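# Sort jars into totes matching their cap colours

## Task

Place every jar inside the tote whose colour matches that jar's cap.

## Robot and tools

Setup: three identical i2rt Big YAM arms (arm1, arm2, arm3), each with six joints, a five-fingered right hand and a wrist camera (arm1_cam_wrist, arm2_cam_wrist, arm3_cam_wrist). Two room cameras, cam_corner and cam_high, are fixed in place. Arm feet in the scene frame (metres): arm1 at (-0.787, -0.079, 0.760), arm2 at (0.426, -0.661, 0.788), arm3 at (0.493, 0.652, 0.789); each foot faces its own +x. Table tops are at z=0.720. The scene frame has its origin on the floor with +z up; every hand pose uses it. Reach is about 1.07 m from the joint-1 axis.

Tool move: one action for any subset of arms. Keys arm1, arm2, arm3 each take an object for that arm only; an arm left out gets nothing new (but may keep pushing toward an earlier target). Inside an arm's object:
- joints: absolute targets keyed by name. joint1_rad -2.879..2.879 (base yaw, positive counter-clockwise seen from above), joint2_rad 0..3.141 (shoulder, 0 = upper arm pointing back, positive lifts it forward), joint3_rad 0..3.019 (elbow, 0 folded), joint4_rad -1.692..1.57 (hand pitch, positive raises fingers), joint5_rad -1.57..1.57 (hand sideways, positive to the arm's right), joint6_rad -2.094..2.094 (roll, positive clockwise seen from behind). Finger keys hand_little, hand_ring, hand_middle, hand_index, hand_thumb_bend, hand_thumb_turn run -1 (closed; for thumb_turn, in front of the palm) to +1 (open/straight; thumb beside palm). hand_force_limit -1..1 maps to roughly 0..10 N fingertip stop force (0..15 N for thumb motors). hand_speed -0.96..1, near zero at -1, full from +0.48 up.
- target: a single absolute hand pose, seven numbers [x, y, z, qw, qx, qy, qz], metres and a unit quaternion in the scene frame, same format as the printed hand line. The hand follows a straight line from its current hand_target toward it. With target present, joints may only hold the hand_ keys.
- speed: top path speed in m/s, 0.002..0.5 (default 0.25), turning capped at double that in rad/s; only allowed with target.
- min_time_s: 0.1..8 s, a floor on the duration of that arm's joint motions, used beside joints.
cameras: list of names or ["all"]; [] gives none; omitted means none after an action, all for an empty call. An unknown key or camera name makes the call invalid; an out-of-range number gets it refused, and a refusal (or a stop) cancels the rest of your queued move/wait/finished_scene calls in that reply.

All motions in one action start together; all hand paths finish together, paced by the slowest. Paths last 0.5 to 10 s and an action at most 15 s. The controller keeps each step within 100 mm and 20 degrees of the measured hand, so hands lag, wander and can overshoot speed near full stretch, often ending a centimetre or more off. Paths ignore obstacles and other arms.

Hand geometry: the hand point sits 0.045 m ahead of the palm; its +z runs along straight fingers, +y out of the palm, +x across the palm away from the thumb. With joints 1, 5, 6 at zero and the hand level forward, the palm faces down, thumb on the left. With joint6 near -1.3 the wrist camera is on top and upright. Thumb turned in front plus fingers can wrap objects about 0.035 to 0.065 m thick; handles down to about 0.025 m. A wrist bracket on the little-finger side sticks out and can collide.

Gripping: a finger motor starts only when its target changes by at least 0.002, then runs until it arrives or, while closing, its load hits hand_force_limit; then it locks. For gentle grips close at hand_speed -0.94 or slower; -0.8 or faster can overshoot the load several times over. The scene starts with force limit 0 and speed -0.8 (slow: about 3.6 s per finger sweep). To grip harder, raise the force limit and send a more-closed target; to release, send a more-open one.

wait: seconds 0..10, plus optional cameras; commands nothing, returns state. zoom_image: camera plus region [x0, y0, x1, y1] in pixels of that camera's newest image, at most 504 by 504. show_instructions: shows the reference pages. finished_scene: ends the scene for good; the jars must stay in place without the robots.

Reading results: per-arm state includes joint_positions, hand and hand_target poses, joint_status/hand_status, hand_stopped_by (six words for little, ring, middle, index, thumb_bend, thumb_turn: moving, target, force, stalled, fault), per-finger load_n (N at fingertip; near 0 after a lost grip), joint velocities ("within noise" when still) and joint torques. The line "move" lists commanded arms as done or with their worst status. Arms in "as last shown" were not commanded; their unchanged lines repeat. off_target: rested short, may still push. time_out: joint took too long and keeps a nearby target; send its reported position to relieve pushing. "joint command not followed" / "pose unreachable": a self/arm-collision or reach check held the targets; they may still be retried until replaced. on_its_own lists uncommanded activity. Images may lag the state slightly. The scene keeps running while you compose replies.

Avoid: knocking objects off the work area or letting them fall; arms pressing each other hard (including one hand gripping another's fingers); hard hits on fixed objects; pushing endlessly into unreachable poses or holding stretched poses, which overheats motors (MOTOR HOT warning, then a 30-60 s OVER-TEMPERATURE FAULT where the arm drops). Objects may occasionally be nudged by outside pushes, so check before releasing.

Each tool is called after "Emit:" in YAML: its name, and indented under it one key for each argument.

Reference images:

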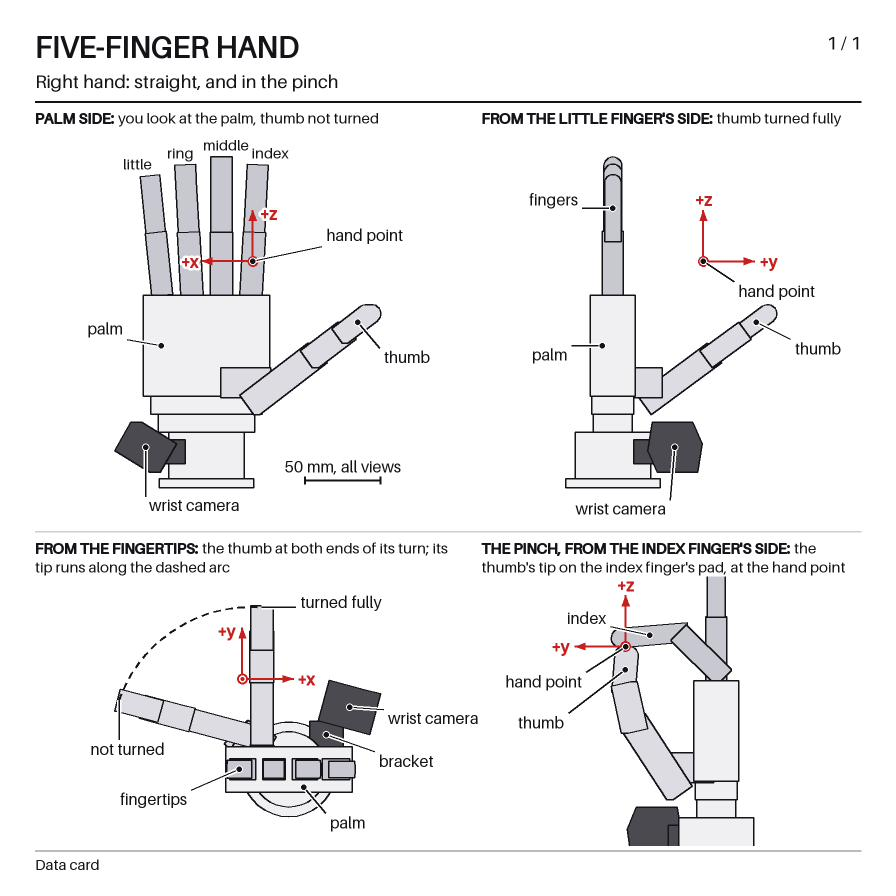

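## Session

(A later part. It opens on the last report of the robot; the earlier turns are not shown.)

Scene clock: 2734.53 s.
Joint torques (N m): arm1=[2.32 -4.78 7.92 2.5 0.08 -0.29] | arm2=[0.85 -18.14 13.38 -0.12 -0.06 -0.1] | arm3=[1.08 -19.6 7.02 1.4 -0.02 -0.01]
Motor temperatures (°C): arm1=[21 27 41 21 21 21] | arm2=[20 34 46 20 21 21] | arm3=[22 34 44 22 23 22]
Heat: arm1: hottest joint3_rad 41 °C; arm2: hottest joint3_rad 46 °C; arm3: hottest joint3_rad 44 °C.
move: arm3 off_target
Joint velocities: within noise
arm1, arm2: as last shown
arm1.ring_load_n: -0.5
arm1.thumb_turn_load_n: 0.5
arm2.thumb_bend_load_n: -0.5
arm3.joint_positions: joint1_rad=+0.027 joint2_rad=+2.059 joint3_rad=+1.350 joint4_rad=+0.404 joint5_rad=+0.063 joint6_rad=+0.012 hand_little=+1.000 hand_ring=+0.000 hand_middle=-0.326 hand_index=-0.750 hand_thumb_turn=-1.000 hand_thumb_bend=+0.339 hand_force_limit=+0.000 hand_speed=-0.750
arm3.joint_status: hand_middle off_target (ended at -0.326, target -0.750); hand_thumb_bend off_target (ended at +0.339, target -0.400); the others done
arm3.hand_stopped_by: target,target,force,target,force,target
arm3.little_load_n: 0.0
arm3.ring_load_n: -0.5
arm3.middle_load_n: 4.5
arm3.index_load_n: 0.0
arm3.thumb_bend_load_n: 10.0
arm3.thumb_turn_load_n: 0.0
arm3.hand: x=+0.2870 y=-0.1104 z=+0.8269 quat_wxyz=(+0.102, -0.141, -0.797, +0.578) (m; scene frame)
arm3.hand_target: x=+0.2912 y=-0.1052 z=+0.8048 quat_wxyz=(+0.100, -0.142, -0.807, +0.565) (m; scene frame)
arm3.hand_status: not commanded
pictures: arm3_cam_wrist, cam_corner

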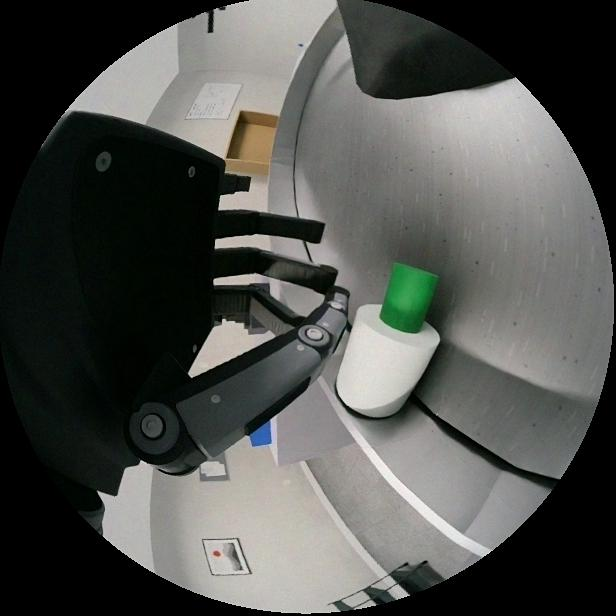

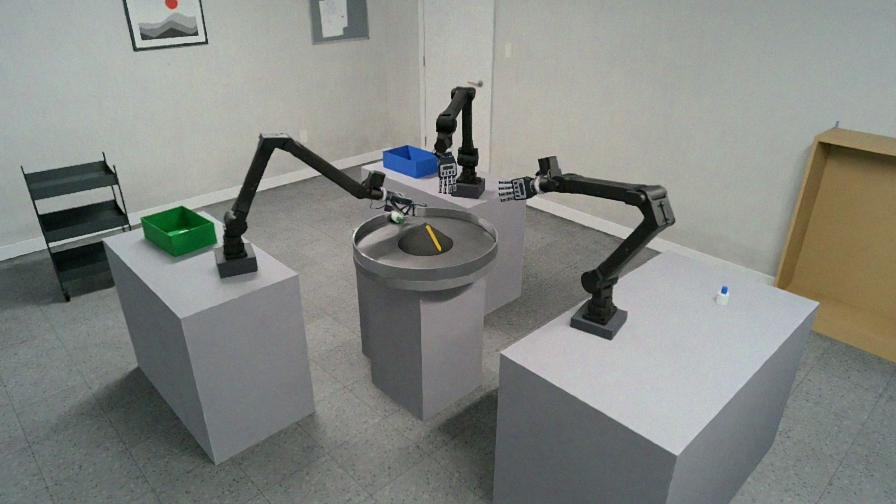

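Emit:
move:
  arm3: {"target": [0.292, -0.100, 0.875, -0.0250, 0.2463, 0.7812, -0.5730], "speed": 0.1, "joints": {"hand_speed": 0.2, "hand_index": 1, "hand_middle": 1, "hand_ring": 1, "hand_thumb_bend": 0.45}}

Emit:
move:
  arm3: {"target": [0.295, -0.106, 0.825, -0.0250, 0.2463, 0.7812, -0.5730], "speed": 0.05}
  cameras: ["arm3_cam_wrist", "cam_corner", "cam_high"]

Emit:
zoom_image:
  camera: "cam_corner"
  region: [370, 180, 460, 235]

Emit:
zoom_image:
  camera: "cam_high"
  region: [380, 170, 540, 330]

Scene clock: 2778.60 s.
Joint torques (N m): arm1=[2.37 -4.84 7.94 2.5 0.08 -0.29] | arm2=[0.79 -18.08 13.38 -0.12 -0.06 -0.1] | arm3=[-0.03 -23.65 7.38 1.29 -0.16 0.04]
Motor temperatures (°C): arm1=[21 27 41 21 21 21] | arm2=[20 34 48 20 21 21] | arm3=[22 35 43 22 23 22]
Heat: arm1: hottest joint3_rad 41 °C; arm2: hottest joint3_rad 48 °C; arm3: hottest joint3_rad 43 °C.
move: arm3 off_target
Joint velocities: within noise
arm1, arm2: as last shown
arm1.little_load_n: 0.5
arm1.ring_load_n: 0.0
arm2.thumb_bend_load_n: 0.0
arm3.joint_positions: joint1_rad=+0.014 joint2_rad=+1.985 joint3_rad=+1.343 joint4_rad=+0.294 joint5_rad=+0.044 joint6_rad=+0.259 hand_little=+1.000 hand_ring=+1.000 hand_middle=+1.000 hand_index=+1.000 hand_thumb_turn=-1.000 hand_thumb_bend=+0.450 hand_force_limit=+0.000 hand_speed=+0.200
arm3.joint_status: all done
arm3.hand_stopped_by: target,target,target,target,target,target
arm3.little_load_n: 0.0
arm3.ring_load_n: 0.0
arm3.middle_load_n: 0.0
arm3.index_load_n: -0.5
arm3.thumb_bend_load_n: 0.0
arm3.thumb_turn_load_n: 0.0
arm3.hand: x=+0.2962 y=-0.1037 z=+0.8624 quat_wxyz=(+0.026, -0.242, -0.786, +0.569) (m; scene frame)
arm3.hand_target: x=+0.2920 y=-0.1002 z=+0.8749 quat_wxyz=(+0.025, -0.246, -0.781, +0.573) (m; scene frame)
arm3.hand_status: off_target (0.014 m and 0.9 deg from the pose sent, 0.050 m and 15.0 deg at the start)
pictures: none

Scene clock: 2780.33 s.
Joint torques (N m): arm1=[2.37 -4.78 7.92 2.5 0.08 -0.29] | arm2=[0.85 -18.14 13.35 -0.13 -0.06 -0.1] | arm3=[0.79 -20.37 7.38 2.14 0 0.05]
Motor temperatures (°C): arm1=[21 27 41 21 21 21] | arm2=[20 34 48 20 21 21] | arm3=[22 35 43 22 23 22]
Heat: arm1: hottest joint3_rad 41 °C; arm2: hottest joint3_rad 48 °C; arm3: hottest joint3_rad 43 °C.
move: arm3 off_target
Joint velocities: within noise
arm1, arm2: as last shown
arm1.little_load_n: 0.0
arm1.thumb_turn_load_n: 0.0
arm3.joint_positions: joint1_rad=+0.014 joint2_rad=+2.034 joint3_rad=+1.333 joint4_rad=+0.371 joint5_rad=+0.046 joint6_rad=+0.262 hand_little=+1.000 hand_ring=+1.000 hand_middle=+1.000 hand_index=+1.000 hand_thumb_turn=-1.000 hand_thumb_bend=+0.450 hand_force_limit=+0.000 hand_speed=+0.200
arm3.joint_status: not commanded
arm3.hand_stopped_by: target,target,target,target,target,target
arm3.little_load_n: 0.0
arm3.ring_load_n: 0.0
arm3.middle_load_n: 0.0
arm3.index_load_n: 0.0
arm3.thumb_bend_load_n: 0.0
arm3.thumb_turn_load_n: 0.0
arm3.hand: x=+0.2950 y=-0.1072 z=+0.8381 quat_wxyz=(+0.026, -0.242, -0.780, +0.576) (m; scene frame)
arm3.hand_target: x=+0.2951 y=-0.1058 z=+0.8252 quat_wxyz=(+0.025, -0.246, -0.781, +0.573) (m; scene frame)
arm3.hand_status: off_target (0.013 m and 0.7 deg from the pose sent, 0.037 m and 0.9 deg at the start)
pictures: arm3_cam_wrist, cam_corner, cam_high

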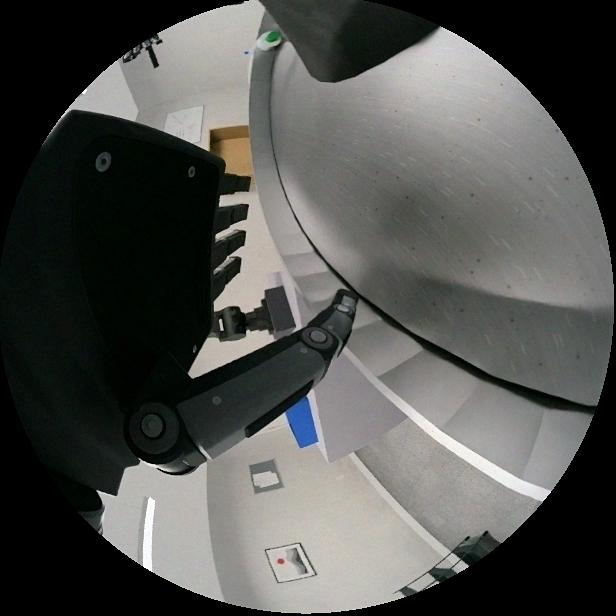

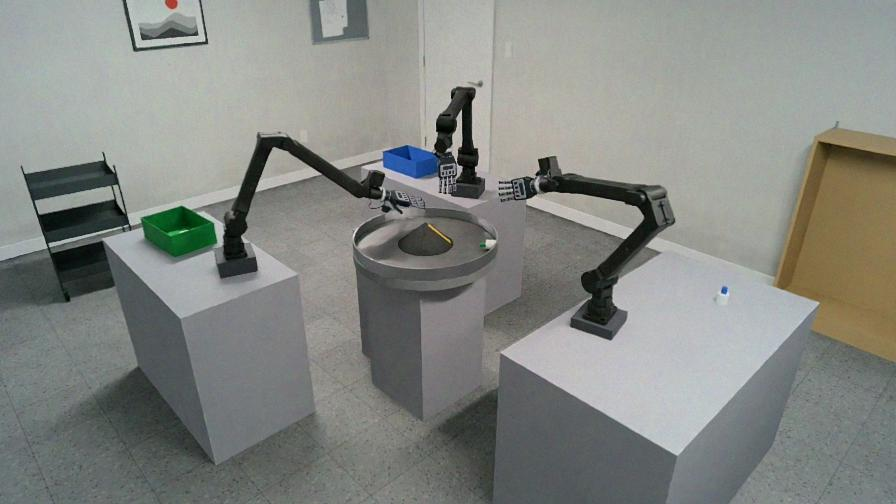

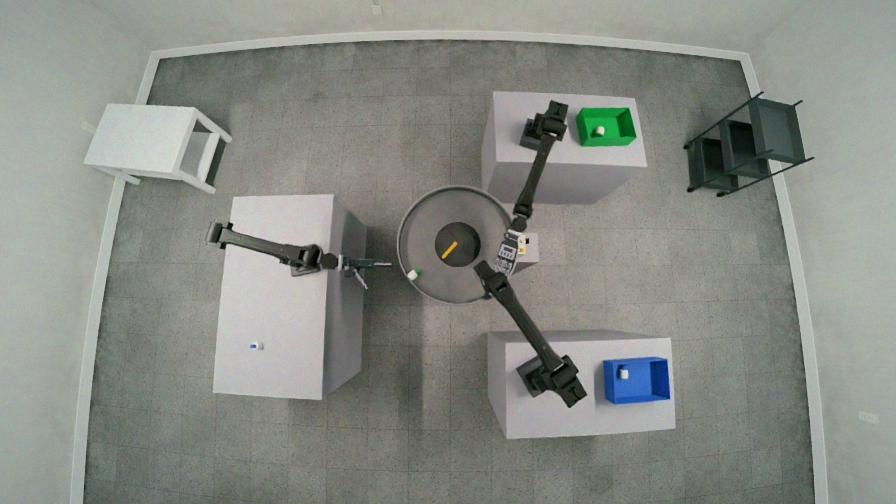

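Scaled by 5.600 from the camera's 896x504 image, which has a finer 1280x720 frame.

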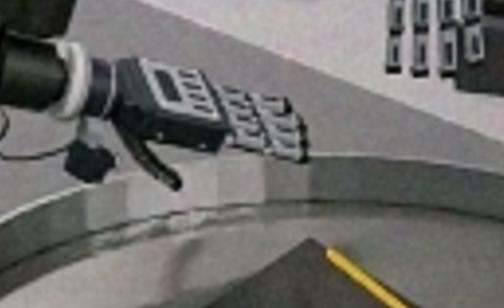

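Scaled by 3.150 from the camera's 896x504 image, which has a finer 1280x720 frame.

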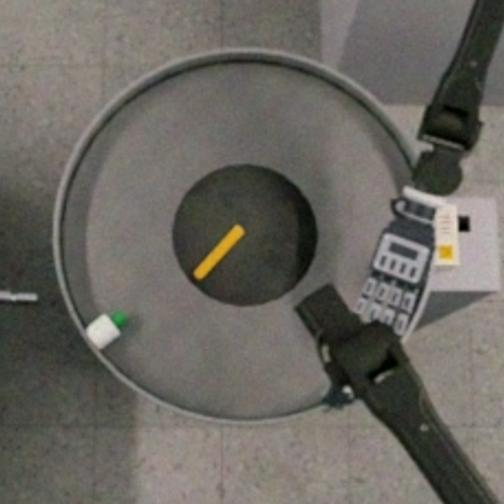

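Emit:
move:
  arm3: {"target": [0.295, -0.106, 0.806, -0.0250, 0.2463, 0.7812, -0.5730], "speed": 0.05}
  cameras: ["arm3_cam_wrist", "cam_corner"]

Emit:
zoom_image:
  camera: "cam_corner"
  region: [370, 180, 460, 235]

Scene clock: 2792.67 s.
Joint torques (N m): arm1=[2.32 -4.84 7.92 2.5 0.08 -0.29] | arm2=[0.85 -18.14 13.34 -0.12 -0.06 -0.1] | arm3=[0.44 -20.31 6.68 2.04 -0.03 0.07]
Motor temperatures (°C): arm1=[21 27 41 21 21 21] | arm2=[20 34 48 20 21 21] | arm3=[22 33 42 22 23 22]
Heat: arm1: hottest joint3_rad 41 °C; arm2: hottest joint3_rad 48 °C; arm3: hottest joint3_rad 42 °C.
move: arm3 off_target
Joint velocities: within noise
arm1, arm2: as last shown
arm1.thumb_turn_load_n: 0.5
arm3.joint_positions: joint1_rad=+0.014 joint2_rad=+2.067 joint3_rad=+1.333 joint4_rad=+0.409 joint5_rad=+0.046 joint6_rad=+0.262 hand_little=+1.000 hand_ring=+1.000 hand_middle=+1.000 hand_index=+1.000 hand_thumb_turn=-1.000 hand_thumb_bend=+0.450 hand_force_limit=+0.000 hand_speed=+0.200
arm3.joint_status: not commanded
arm3.hand_stopped_by: target,target,target,target,target,target
arm3.little_load_n: 0.0
arm3.ring_load_n: 0.0
arm3.middle_load_n: 0.0
arm3.index_load_n: 0.0
arm3.thumb_bend_load_n: 0.0
arm3.thumb_turn_load_n: 0.0
arm3.hand: x=+0.2945 y=-0.1095 z=+0.8223 quat_wxyz=(+0.026, -0.242, -0.779, +0.579) (m; scene frame)
arm3.hand_target: x=+0.2951 y=-0.1057 z=+0.8062 quat_wxyz=(+0.025, -0.246, -0.781, +0.573) (m; scene frame)
arm3.hand_status: off_target (0.017 m and 0.9 deg from the pose sent, 0.032 m and 0.7 deg at the start)
pictures: arm3_cam_wrist, cam_corner

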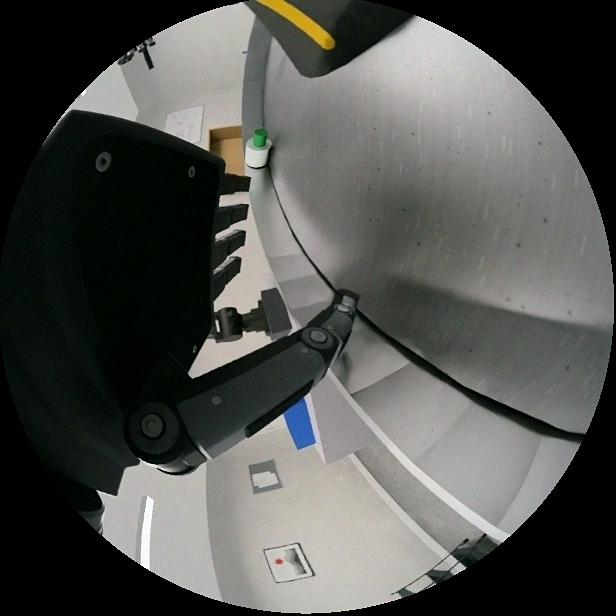

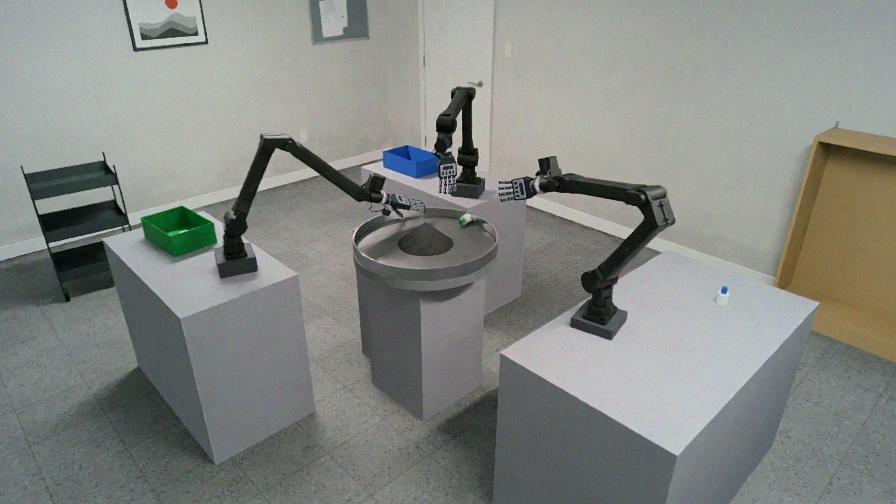

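Scaled by 5.600 from the camera's 896x504 image, which has a finer 1280x720 frame.

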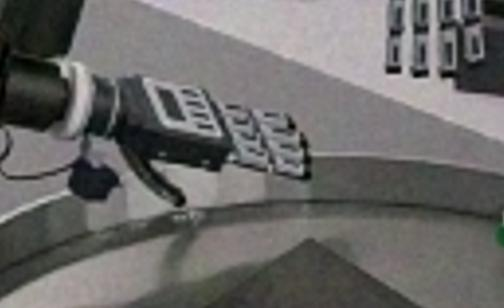

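Emit:
wait:
  seconds: 1.2
  cameras: ["arm3_cam_wrist"]

Emit:
move:
  arm3: {"joints": {"hand_speed": -0.5, "hand_force_limit": -0.4, "hand_index": -0.8, "hand_middle": -0.8, "hand_ring": -0.4}}
  cameras: ["arm3_cam_wrist", "cam_corner"]

Emit:
zoom_image:
  camera: "arm3_cam_wrist"
  region: [200, 180, 450, 430]

Emit:
zoom_image:
  camera: "cam_corner"
  region: [370, 180, 460, 235]

Scene clock: 2800.10 s.
Joint torques (N m): arm1=[2.37 -4.78 7.92 2.5 0.08 -0.29] | arm2=[0.79 -18.08 13.35 -0.12 -0.05 -0.1] | arm3=[0.56 -20.19 6.87 2.11 0.01 0.04]
Motor temperatures (°C): arm1=[21 27 41 21 21 21] | arm2=[20 34 48 20 21 21] | arm3=[22 33 42 22 23 22]
Heat: arm1: hottest joint3_rad 41 °C; arm2: hottest joint3_rad 48 °C; arm3: hottest joint3_rad 42 °C.
Joint velocities: within noise
arm1.joint_positions: joint1_rad=-0.412 joint2_rad=+0.960 joint3_rad=+0.811 joint4_rad=-0.187 joint5_rad=-0.193 joint6_rad=-1.556 hand_little=+1.000 hand_ring=+1.000 hand_middle=+1.000 hand_index=+1.000 hand_thumb_turn=-1.000 hand_thumb_bend=+1.000 hand_force_limit=-0.100 hand_speed=+0.000
arm1.joint_status: not commanded
arm1.hand_stopped_by: target,target,target,target,target,target
arm1.little_load_n: 0.0
arm1.ring_load_n: 0.0
arm1.middle_load_n: -0.5
arm1.index_load_n: -0.5
arm1.thumb_bend_load_n: 0.0
arm1.thumb_turn_load_n: 0.5
arm1.hand: x=-0.3121 y=-0.1978 z=+1.0607 quat_wxyz=(-0.024, +0.814, -0.032, +0.580) (m; scene frame)
arm1.hand_target: x=-0.3121 y=-0.1926 z=+1.0640 quat_wxyz=(-0.021, +0.810, -0.021, +0.586) (m; scene frame)
arm1.hand_status: not commanded
arm2.joint_positions: joint1_rad=+0.064 joint2_rad=+1.712 joint3_rad=+1.572 joint4_rad=-1.483 joint5_rad=-0.017 joint6_rad=-0.557 hand_little=+1.000 hand_ring=+1.000 hand_middle=+1.000 hand_index=+1.000 hand_thumb_turn=-1.000 hand_thumb_bend=+1.000 hand_force_limit=-0.200 hand_speed=+0.000
arm2.joint_status: not commanded
arm2.hand_stopped_by: target,target,target,target,target,target
arm2.little_load_n: 0.0
arm2.ring_load_n: 0.0
arm2.middle_load_n: 0.0
arm2.index_load_n: 0.0
arm2.thumb_bend_load_n: 0.0
arm2.thumb_turn_load_n: 0.0
arm2.hand: x=+0.1942 y=-0.2913 z=+0.9736 quat_wxyz=(+0.018, +0.846, +0.533, -0.009) (m; scene frame)
arm2.hand_target: x=+0.1828 y=-0.2833 z=+0.9998 quat_wxyz=(-0.015, +0.843, +0.537, -0.010) (m; scene frame)
arm2.hand_status: not commanded
arm3.joint_positions: joint1_rad=+0.014 joint2_rad=+2.067 joint3_rad=+1.333 joint4_rad=+0.409 joint5_rad=+0.046 joint6_rad=+0.262 hand_little=+1.000 hand_ring=+1.000 hand_middle=+1.000 hand_index=+1.000 hand_thumb_turn=-1.000 hand_thumb_bend=+0.450 hand_force_limit=+0.000 hand_speed=+0.200
arm3.joint_status: not commanded
arm3.hand_stopped_by: target,target,target,target,target,target
arm3.little_load_n: 0.0
arm3.ring_load_n: 0.0
arm3.middle_load_n: -0.5
arm3.index_load_n: 0.0
arm3.thumb_bend_load_n: 0.0
arm3.thumb_turn_load_n: 0.0
arm3.hand: x=+0.2945 y=-0.1095 z=+0.8223 quat_wxyz=(+0.026, -0.242, -0.779, +0.579) (m; scene frame)
arm3.hand_target: x=+0.2951 y=-0.1057 z=+0.8062 quat_wxyz=(+0.025, -0.246, -0.781, +0.573) (m; scene frame)
arm3.hand_status: off_target (0.017 m and 0.9 deg from the pose sent, 0.032 m and 0.7 deg at the start)
wait: 1.20 s; at rest from the start
pictures: arm3_cam_wrist

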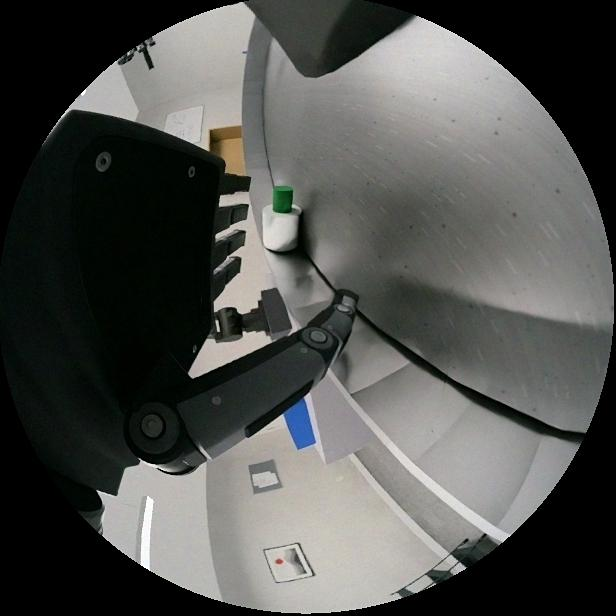

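Scene clock: 2801.90 s.
Joint torques (N m): arm1=[2.32 -4.84 7.92 2.5 0.08 -0.29] | arm2=[0.85 -18.14 13.37 -0.12 -0.07 -0.1] | arm3=[0.21 -20.01 6.67 1.92 -0.04 0.05]
Motor temperatures (°C): arm1=[21 27 41 21 21 21] | arm2=[20 34 48 20 21 21] | arm3=[22 33 42 22 23 22]
Heat: arm1: hottest joint3_rad 41 °C; arm2: hottest joint3_rad 48 °C; arm3: hottest joint3_rad 42 °C.
move: arm3 off_target
Joint velocities: within noise
arm1, arm2: as last shown
arm1.middle_load_n: 0.0
arm1.index_load_n: 0.0
arm3.joint_positions: joint1_rad=+0.014 joint2_rad=+2.067 joint3_rad=+1.333 joint4_rad=+0.410 joint5_rad=+0.046 joint6_rad=+0.263 hand_little=+1.000 hand_ring=-0.400 hand_middle=-0.513 hand_index=-0.800 hand_thumb_turn=-1.000 hand_thumb_bend=+0.451 hand_force_limit=-0.400 hand_speed=-0.500
arm3.joint_status: hand_middle off_target (ended at -0.513, target -0.800); the others done
arm3.hand_stopped_by: target,target,force,target,target,target
arm3.little_load_n: 0.0
arm3.ring_load_n: 0.0
arm3.middle_load_n: 4.5
arm3.index_load_n: 0.0
arm3.thumb_bend_load_n: 5.5
arm3.thumb_turn_load_n: 1.0
arm3.hand: x=+0.2945 y=-0.1096 z=+0.8225 quat_wxyz=(+0.026, -0.242, -0.778, +0.579) (m; scene frame)
arm3.hand_target: x=+0.2951 y=-0.1057 z=+0.8061 quat_wxyz=(+0.025, -0.246, -0.781, +0.573) (m; scene frame)
arm3.hand_status: not commanded
pictures: arm3_cam_wrist, cam_corner

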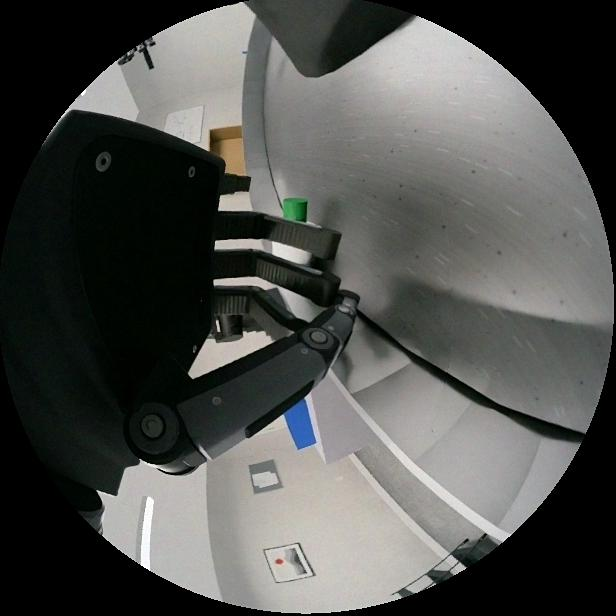

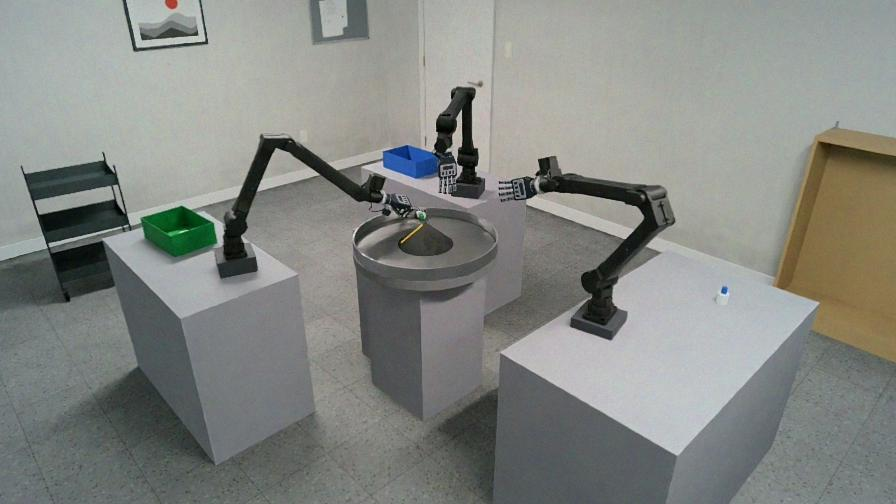

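Scaled by 2.016 from the camera's 616x616 image, which has a finer 880x880 frame.

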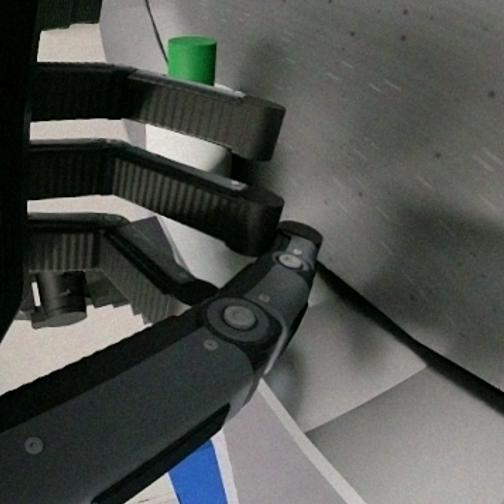

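Scaled by 5.600 from the camera's 896x504 image, which has a finer 1280x720 frame.

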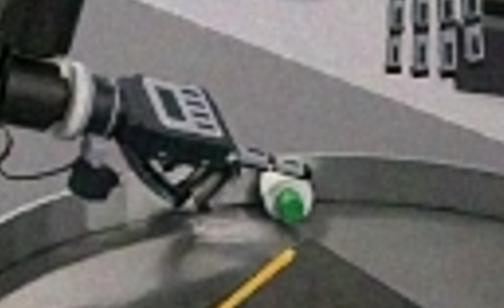

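Emit:
move:
  arm3: {"joints": {"hand_speed": -0.2, "hand_index": 1, "hand_middle": 1, "hand_ring": 1}}

Emit:
wait:
  seconds: 1.5
  cameras: ["arm3_cam_wrist"]

Scene clock: 2810.60 s.
Joint torques (N m): arm1=[2.37 -4.84 7.94 2.48 0.08 -0.29] | arm2=[0.91 -18.14 13.35 -0.13 -0.06 -0.1] | arm3=[1.08 -20.25 6.78 1.37 -0.16 -0.03]
Motor temperatures (°C): arm1=[21 27 41 21 21 21] | arm2=[20 34 48 20 21 21] | arm3=[22 32 42 22 23 22]
Heat: arm1: hottest joint3_rad 41 °C; arm2: hottest joint3_rad 48 °C; arm3: hottest joint3_rad 42 °C.
move: arm3 done
Joint velocities: within noise
arm1, arm2: as last shown
arm1.thumb_turn_load_n: 0.0
arm3.joint_positions: joint1_rad=+0.011 joint2_rad=+2.068 joint3_rad=+1.333 joint4_rad=+0.429 joint5_rad=+0.050 joint6_rad=+0.270 hand_little=+1.000 hand_ring=+1.000 hand_middle=+1.000 hand_index=+1.000 hand_thumb_turn=-1.000 hand_thumb_bend=+0.450 hand_force_limit=-0.400 hand_speed=-0.200
arm3.joint_status: all done
arm3.hand_stopped_by: target,target,target,target,target,target
arm3.little_load_n: 0.0
arm3.ring_load_n: 0.0
arm3.middle_load_n: -0.5
arm3.index_load_n: -0.5
arm3.thumb_bend_load_n: 0.0
arm3.thumb_turn_load_n: 0.0
arm3.hand: x=+0.2914 y=-0.1112 z=+0.8260 quat_wxyz=(+0.026, -0.245, -0.772, +0.586) (m; scene frame)
arm3.hand_target: x=+0.2951 y=-0.1058 z=+0.8062 quat_wxyz=(+0.025, -0.246, -0.781, +0.573) (m; scene frame)
arm3.hand_status: not commanded
pictures: none

Scene clock: 2812.10 s.
Joint torques (N m): arm1=[2.37 -4.84 7.92 2.5 0.07 -0.29] | arm2=[0.91 -18.14 13.35 -0.12 -0.06 -0.1] | arm3=[0.5 -19.96 6.72 1.39 -0.18 -0.05]
Motor temperatures (°C): arm1=[21 27 41 21 21 21] | arm2=[20 34 48 20 21 21] | arm3=[22 32 42 22 23 22]
Heat: arm1: hottest joint3_rad 41 °C; arm2: hottest joint3_rad 48 °C; arm3: hottest joint3_rad 42 °C.
Joint velocities: within noise
arm1.joint_positions: joint1_rad=-0.412 joint2_rad=+0.960 joint3_rad=+0.811 joint4_rad=-0.187 joint5_rad=-0.193 joint6_rad=-1.556 hand_little=+1.000 hand_ring=+1.000 hand_middle=+1.000 hand_index=+1.000 hand_thumb_turn=-1.000 hand_thumb_bend=+1.000 hand_force_limit=-0.100 hand_speed=+0.000
arm1.joint_status: not commanded
arm1.hand_stopped_by: target,target,target,target,target,target
arm1.little_load_n: 0.0
arm1.ring_load_n: 0.0
arm1.middle_load_n: 0.0
arm1.index_load_n: 0.0
arm1.thumb_bend_load_n: 0.0
arm1.thumb_turn_load_n: 0.5
arm1.hand: x=-0.3121 y=-0.1978 z=+1.0607 quat_wxyz=(-0.024, +0.814, -0.032, +0.580) (m; scene frame)
arm1.hand_target: x=-0.3121 y=-0.1926 z=+1.0640 quat_wxyz=(-0.021, +0.810, -0.021, +0.586) (m; scene frame)
arm1.hand_status: not commanded
arm2.joint_positions: joint1_rad=+0.064 joint2_rad=+1.712 joint3_rad=+1.572 joint4_rad=-1.483 joint5_rad=-0.017 joint6_rad=-0.557 hand_little=+1.000 hand_ring=+1.000 hand_middle=+1.000 hand_index=+1.000 hand_thumb_turn=-1.000 hand_thumb_bend=+1.000 hand_force_limit=-0.200 hand_speed=+0.000
arm2.joint_status: not commanded
arm2.hand_stopped_by: target,target,target,target,target,target
arm2.little_load_n: 0.0
arm2.ring_load_n: 0.0
arm2.middle_load_n: 0.0
arm2.index_load_n: 0.0
arm2.thumb_bend_load_n: 0.0
arm2.thumb_turn_load_n: 0.0
arm2.hand: x=+0.1942 y=-0.2913 z=+0.9736 quat_wxyz=(+0.018, +0.846, +0.533, -0.009) (m; scene frame)
arm2.hand_target: x=+0.1828 y=-0.2833 z=+0.9998 quat_wxyz=(-0.015, +0.843, +0.537, -0.010) (m; scene frame)
arm2.hand_status: not commanded
arm3.joint_positions: joint1_rad=+0.011 joint2_rad=+2.068 joint3_rad=+1.333 joint4_rad=+0.429 joint5_rad=+0.050 joint6_rad=+0.270 hand_little=+1.000 hand_ring=+1.000 hand_middle=+1.000 hand_index=+1.000 hand_thumb_turn=-1.000 hand_thumb_bend=+0.450 hand_force_limit=-0.400 hand_speed=-0.200
arm3.joint_status: all done
arm3.hand_stopped_by: target,target,target,target,target,target
arm3.little_load_n: 0.0
arm3.ring_load_n: 0.0
arm3.middle_load_n: 0.0
arm3.index_load_n: 0.0
arm3.thumb_bend_load_n: 0.0
arm3.thumb_turn_load_n: 0.0
arm3.hand: x=+0.2914 y=-0.1112 z=+0.8260 quat_wxyz=(+0.026, -0.245, -0.772, +0.586) (m; scene frame)
arm3.hand_target: x=+0.2951 y=-0.1058 z=+0.8062 quat_wxyz=(+0.025, -0.246, -0.781, +0.573) (m; scene frame)
arm3.hand_status: not commanded
wait: 1.50 s; at rest by 0.27 s
pictures: arm3_cam_wrist

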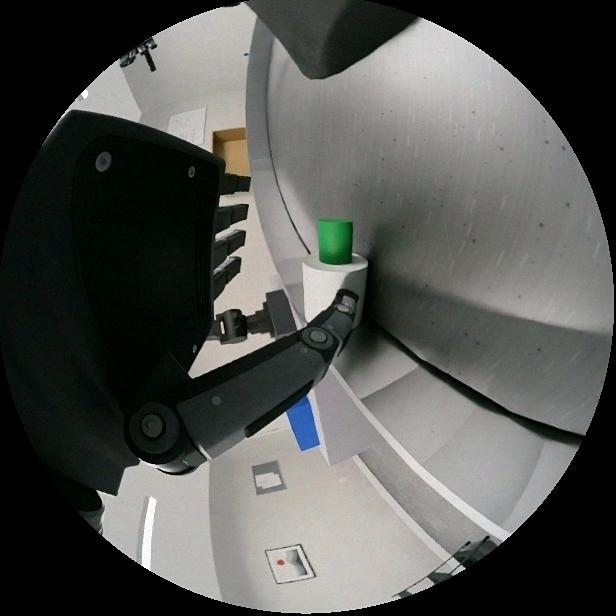

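Emit:
move:
  arm3: {"joints": {"hand_speed": -0.6, "hand_force_limit": -0.4, "hand_index": -0.8, "hand_middle": -0.8, "hand_ring": -0.2}}
  cameras: ["arm3_cam_wrist"]

Emit:
zoom_image:
  camera: "arm3_cam_wrist"
  region: [200, 180, 450, 430]

Emit:
move:
  arm3: {"joints": {"hand_speed": -0.8, "hand_force_limit": 0.0, "hand_thumb_bend": -0.4, "hand_index": -0.85, "hand_middle": -0.85}}
  cameras: ["arm3_cam_wrist", "cam_corner"]

Emit:
zoom_image:
  camera: "arm3_cam_wrist"
  region: [200, 180, 450, 430]

Emit:
zoom_image:
  camera: "cam_corner"
  region: [370, 180, 460, 235]

Scene clock: 2820.83 s.
Joint torques (N m): arm1=[2.32 -4.84 7.94 2.5 0.08 -0.29] | arm2=[0.85 -18.08 13.38 -0.1 -0.06 -0.1] | arm3=[1.49 -19.19 6.84 1.16 -0.02 -0.06]
Motor temperatures (°C): arm1=[21 27 41 21 21 21] | arm2=[20 34 48 20 21 21] | arm3=[22 33 42 22 23 22]
Heat: arm1: hottest joint3_rad 41 °C; arm2: hottest joint3_rad 48 °C; arm3: hottest joint3_rad 42 °C.
move: arm3 off_target
Joint velocities: within noise
arm1, arm2: as last shown
arm3.joint_positions: joint1_rad=+0.011 joint2_rad=+2.059 joint3_rad=+1.333 joint4_rad=+0.430 joint5_rad=+0.047 joint6_rad=+0.272 hand_little=+1.000 hand_ring=-0.028 hand_middle=+0.119 hand_index=+0.011 hand_thumb_turn=-1.000 hand_thumb_bend=+0.449 hand_force_limit=-0.400 hand_speed=-0.600
arm3.joint_status: hand_ring off_target (ended at -0.028, target -0.200); hand_middle off_target (ended at +0.119, target -0.800); hand_index off_target (ended at +0.011, target -0.800); the others done
arm3.hand_stopped_by: target,force,force,force,target,target
arm3.little_load_n: 0.0
arm3.ring_load_n: 0.0
arm3.middle_load_n: 0.0
arm3.index_load_n: 0.0
arm3.thumb_bend_load_n: -2.0
arm3.thumb_turn_load_n: -0.5
arm3.hand: x=+0.2917 y=-0.1122 z=+0.8333 quat_wxyz=(+0.025, -0.245, -0.769, +0.590) (m; scene frame)
arm3.hand_target: x=+0.2951 y=-0.1058 z=+0.8064 quat_wxyz=(+0.025, -0.246, -0.781, +0.573) (m; scene frame)
arm3.hand_status: not commanded
pictures: arm3_cam_wrist

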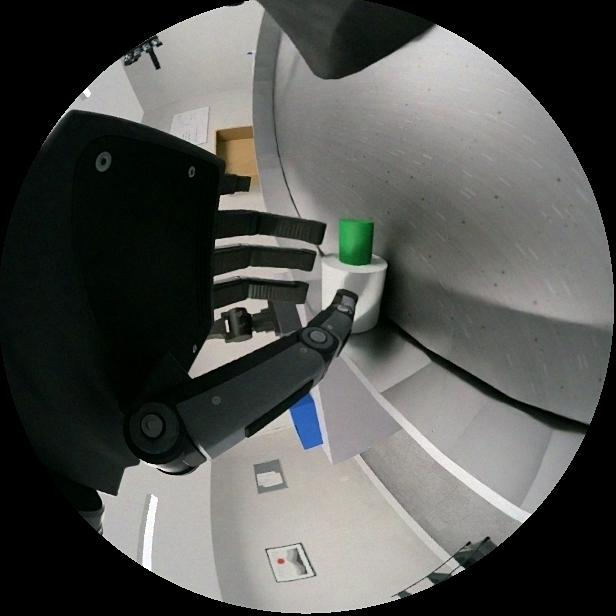

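Scaled by 2.016 from the camera's 616x616 image, which has a finer 880x880 frame.

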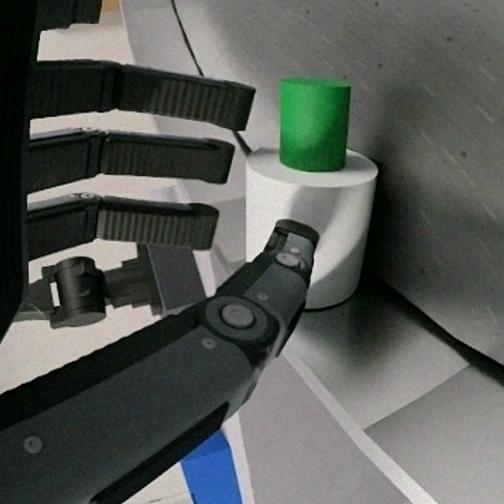

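Scene clock: 2824.07 s.
Joint torques (N m): arm1=[2.32 -4.84 7.92 2.5 0.08 -0.3] | arm2=[0.85 -18.14 13.37 -0.12 -0.06 -0.1] | arm3=[0.97 -19.84 6.8 1.25 -0.03 -0.1]
Motor temperatures (°C): arm1=[21 27 41 21 21 21] | arm2=[20 34 48 20 21 21] | arm3=[22 33 42 22 23 22]
Heat: arm1: hottest joint3_rad 41 °C; arm2: hottest joint3_rad 48 °C; arm3: hottest joint3_rad 42 °C.
move: arm3 off_target
Joint velocities: within noise
arm1, arm2: as last shown
arm3.joint_positions: joint1_rad=+0.011 joint2_rad=+2.064 joint3_rad=+1.333 joint4_rad=+0.430 joint5_rad=+0.047 joint6_rad=+0.276 hand_little=+1.000 hand_ring=-0.028 hand_middle=-0.006 hand_index=-0.337 hand_thumb_turn=-1.000 hand_thumb_bend=+0.189 hand_force_limit=+0.000 hand_speed=-0.800
arm3.joint_status: hand_middle off_target (ended at -0.006, target -0.850); hand_index off_target (ended at -0.337, target -0.850); hand_thumb_bend off_target (ended at +0.189, target -0.400); the others done
arm3.hand_stopped_by: target,force,force,force,force,target
arm3.little_load_n: 0.0
arm3.ring_load_n: 0.0
arm3.middle_load_n: 0.0
arm3.index_load_n: 3.5
arm3.thumb_bend_load_n: 8.0
arm3.thumb_turn_load_n: -7.0
arm3.hand: x=+0.2921 y=-0.1120 z=+0.8299 quat_wxyz=(+0.023, -0.247, -0.770, +0.588) (m; scene frame)
arm3.hand_target: x=+0.2952 y=-0.1058 z=+0.8061 quat_wxyz=(+0.025, -0.246, -0.781, +0.573) (m; scene frame)
arm3.hand_status: not commanded
pictures: arm3_cam_wrist, cam_corner

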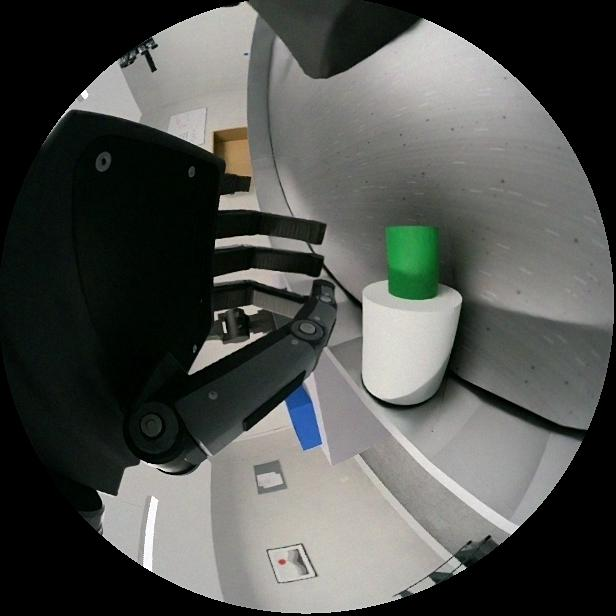

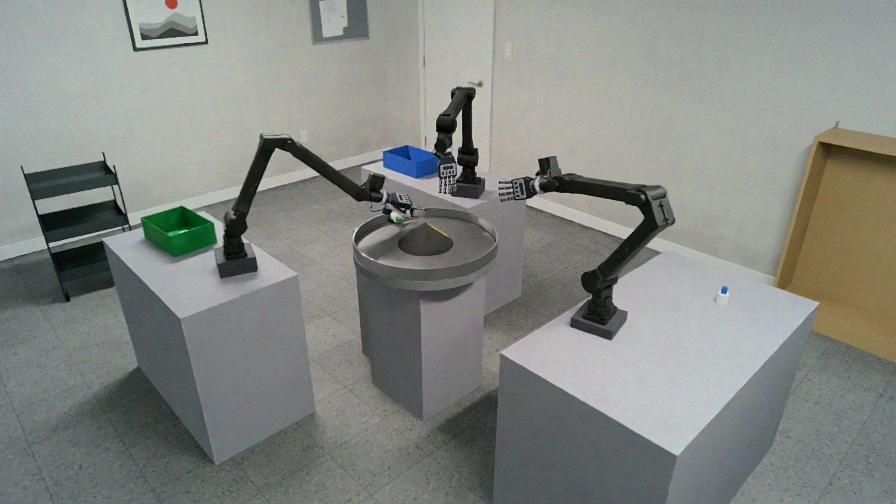

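Scaled by 2.016 from the camera's 616x616 image, which has a finer 880x880 frame.

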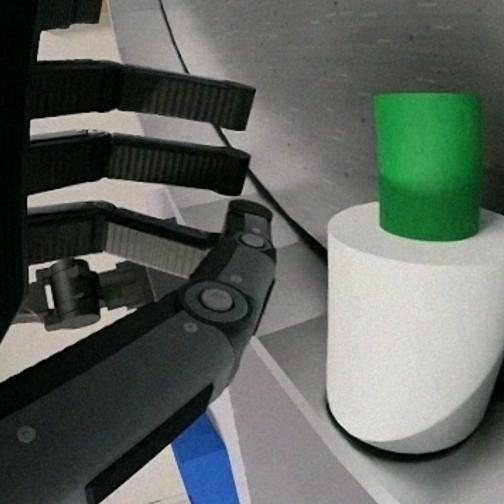

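Scaled by 5.600 from the camera's 896x504 image, which has a finer 1280x720 frame.

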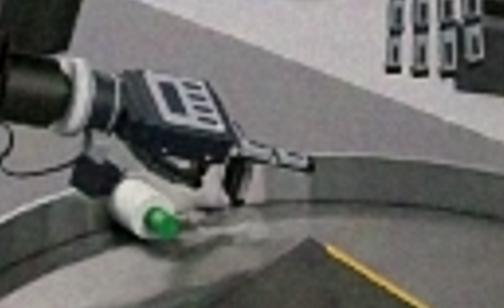

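Emit:
move:
  arm3: {"target": [0.296, -0.106, 0.806, -0.0250, 0.2463, 0.7812, -0.5730], "speed": 0.05, "joints": {"hand_speed": 0.0, "hand_thumb_bend": 0.45, "hand_index": -0.1, "hand_middle": -0.1, "hand_ring": -0.1}}
  cameras: ["arm3_cam_wrist", "cam_corner", "cam_high"]

Emit:
zoom_image:
  camera: "cam_high"
  region: [380, 170, 540, 330]

Emit:
zoom_image:
  camera: "cam_corner"
  region: [370, 180, 460, 235]

Scene clock: 2863.50 s.
Joint torques (N m): arm1=[2.32 -4.84 7.92 2.48 0.08 -0.29] | arm2=[0.79 -18.14 13.38 -0.12 -0.06 -0.1] | arm3=[0.97 -20.25 6.65 1.25 -0.02 -0.12]
Motor temperatures (°C): arm1=[21 26 41 21 21 21] | arm2=[20 34 49 20 21 21] | arm3=[22 34 41 22 23 22]
Heat: arm1: hottest joint3_rad 41 °C; arm2: hottest joint3_rad 49 °C; arm3: hottest joint3_rad 41 °C.
move: arm3 off_target
Joint velocities: within noise
arm1, arm2: as last shown
arm1.thumb_turn_load_n: 0.0
arm2.thumb_bend_load_n: -0.5
arm3.joint_positions: joint1_rad=+0.011 joint2_rad=+2.064 joint3_rad=+1.333 joint4_rad=+0.430 joint5_rad=+0.048 joint6_rad=+0.276 hand_little=+1.000 hand_ring=-0.100 hand_middle=-0.100 hand_index=-0.100 hand_thumb_turn=-1.000 hand_thumb_bend=+0.450 hand_force_limit=+0.000 hand_speed=+0.000
arm3.joint_status: all done
arm3.hand_stopped_by: target,target,target,target,target,target
arm3.little_load_n: 0.0
arm3.ring_load_n: 0.0
arm3.middle_load_n: 0.0
arm3.index_load_n: 0.0
arm3.thumb_bend_load_n: 0.0
arm3.thumb_turn_load_n: 0.0
arm3.hand: x=+0.2918 y=-0.1120 z=+0.8298 quat_wxyz=(+0.024, -0.247, -0.770, +0.588) (m; scene frame)
arm3.hand_target: x=+0.2961 y=-0.1056 z=+0.8063 quat_wxyz=(+0.025, -0.246, -0.781, +0.573) (m; scene frame)
arm3.hand_status: off_target (0.025 m and 2.2 deg from the pose sent, 0.025 m and 2.2 deg at the start)
pictures: arm3_cam_wrist, cam_corner, cam_high

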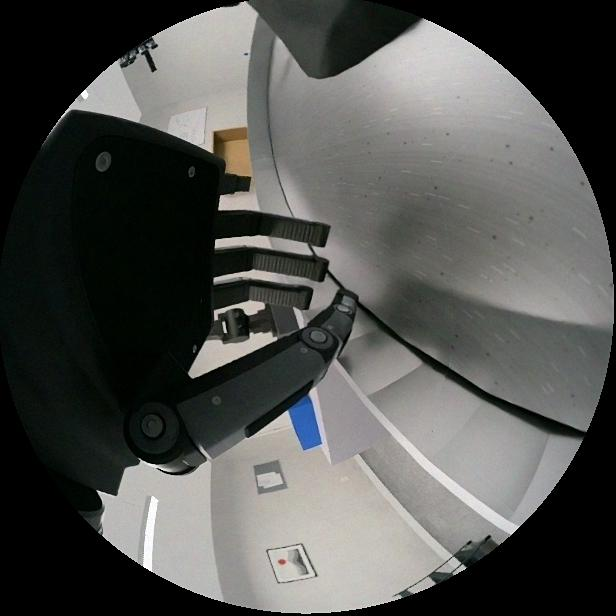

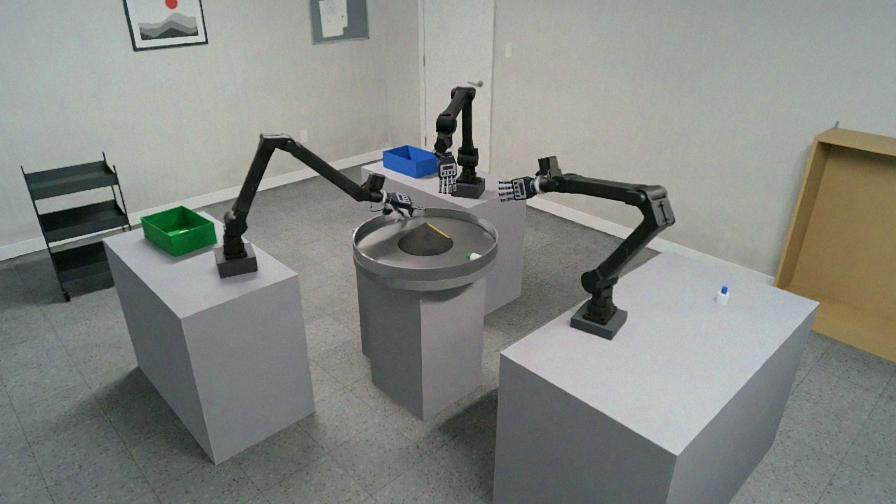

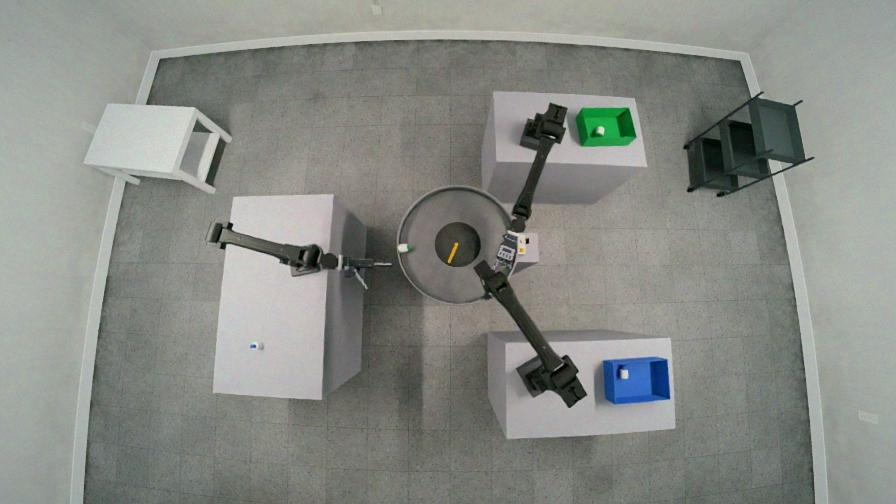

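Scaled by 3.150 from the camera's 896x504 image, which has a finer 1280x720 frame.

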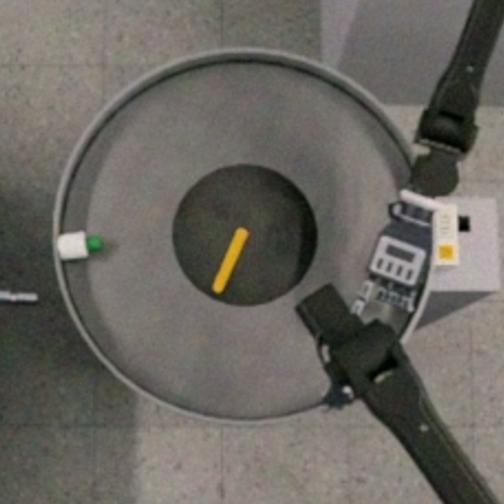

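Scaled by 5.600 from the camera's 896x504 image, which has a finer 1280x720 frame.

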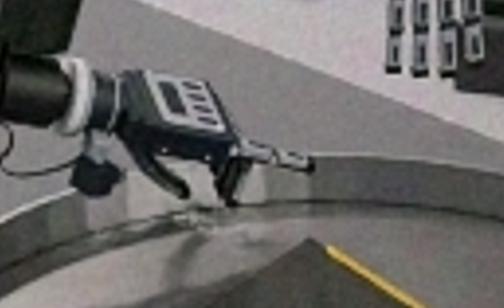

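Emit:
wait:
  seconds: 1.5
  cameras: ["arm3_cam_wrist"]

Scene clock: 2873.93 s.
Joint torques (N m): arm1=[2.37 -4.84 7.92 2.5 0.08 -0.29] | arm2=[0.79 -18.2 13.38 -0.13 -0.06 -0.1] | arm3=[1.08 -19.78 6.56 1.43 0.01 -0.13]
Motor temperatures (°C): arm1=[21 26 41 21 21 21] | arm2=[20 34 49 20 21 21] | arm3=[22 35 41 22 23 22]
Heat: arm1: hottest joint3_rad 41 °C; arm2: hottest joint3_rad 49 °C; arm3: hottest joint3_rad 41 °C.
Joint velocities: within noise
arm1.joint_positions: joint1_rad=-0.412 joint2_rad=+0.960 joint3_rad=+0.811 joint4_rad=-0.187 joint5_rad=-0.193 joint6_rad=-1.556 hand_little=+1.000 hand_ring=+1.000 hand_middle=+1.000 hand_index=+1.000 hand_thumb_turn=-1.000 hand_thumb_bend=+1.000 hand_force_limit=-0.100 hand_speed=+0.000
arm1.joint_status: not commanded
arm1.hand_stopped_by: target,target,target,target,target,target
arm1.little_load_n: 0.0
arm1.ring_load_n: 0.0
arm1.middle_load_n: 0.0
arm1.index_load_n: 0.0
arm1.thumb_bend_load_n: 0.0
arm1.thumb_turn_load_n: 0.0
arm1.hand: x=-0.3121 y=-0.1978 z=+1.0607 quat_wxyz=(-0.024, +0.814, -0.032, +0.580) (m; scene frame)
arm1.hand_target: x=-0.3121 y=-0.1926 z=+1.0640 quat_wxyz=(-0.021, +0.810, -0.021, +0.586) (m; scene frame)
arm1.hand_status: not commanded
arm2.joint_positions: joint1_rad=+0.064 joint2_rad=+1.712 joint3_rad=+1.572 joint4_rad=-1.483 joint5_rad=-0.017 joint6_rad=-0.557 hand_little=+1.000 hand_ring=+1.000 hand_middle=+1.000 hand_index=+1.000 hand_thumb_turn=-1.000 hand_thumb_bend=+1.000 hand_force_limit=-0.200 hand_speed=+0.000
arm2.joint_status: not commanded
arm2.hand_stopped_by: target,target,target,target,target,target
arm2.little_load_n: 0.0
arm2.ring_load_n: 0.0
arm2.middle_load_n: 0.0
arm2.index_load_n: 0.0
arm2.thumb_bend_load_n: 0.0
arm2.thumb_turn_load_n: 0.0
arm2.hand: x=+0.1942 y=-0.2913 z=+0.9736 quat_wxyz=(+0.018, +0.846, +0.533, -0.009) (m; scene frame)
arm2.hand_target: x=+0.1828 y=-0.2833 z=+0.9998 quat_wxyz=(-0.015, +0.843, +0.537, -0.010) (m; scene frame)
arm2.hand_status: not commanded
arm3.joint_positions: joint1_rad=+0.011 joint2_rad=+2.064 joint3_rad=+1.333 joint4_rad=+0.430 joint5_rad=+0.048 joint6_rad=+0.276 hand_little=+1.000 hand_ring=-0.100 hand_middle=-0.100 hand_index=-0.100 hand_thumb_turn=-1.000 hand_thumb_bend=+0.450 hand_force_limit=+0.000 hand_speed=+0.000
arm3.joint_status: all done
arm3.hand_stopped_by: target,target,target,target,target,target
arm3.little_load_n: 0.0
arm3.ring_load_n: 0.0
arm3.middle_load_n: 0.0
arm3.index_load_n: 0.0
arm3.thumb_bend_load_n: 0.0
arm3.thumb_turn_load_n: 0.0
arm3.hand: x=+0.2918 y=-0.1120 z=+0.8298 quat_wxyz=(+0.024, -0.247, -0.770, +0.588) (m; scene frame)
arm3.hand_target: x=+0.2961 y=-0.1056 z=+0.8063 quat_wxyz=(+0.025, -0.246, -0.781, +0.573) (m; scene frame)
arm3.hand_status: off_target (0.025 m and 2.2 deg from the pose sent, 0.025 m and 2.2 deg at the start)
wait: 1.50 s; at rest from the start
pictures: arm3_cam_wrist

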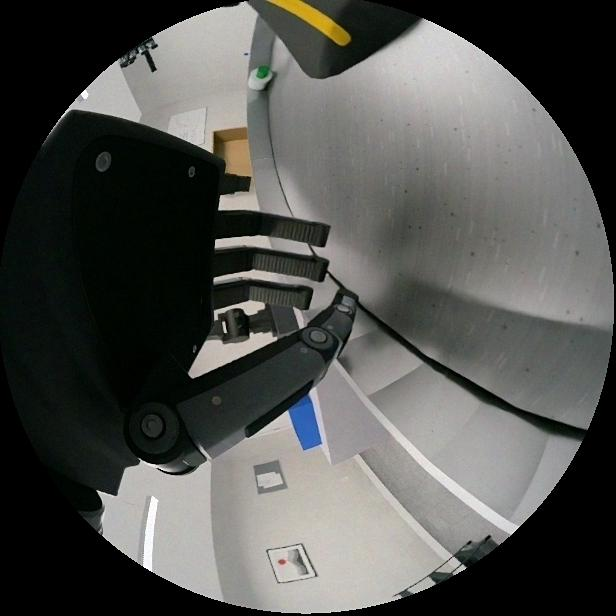

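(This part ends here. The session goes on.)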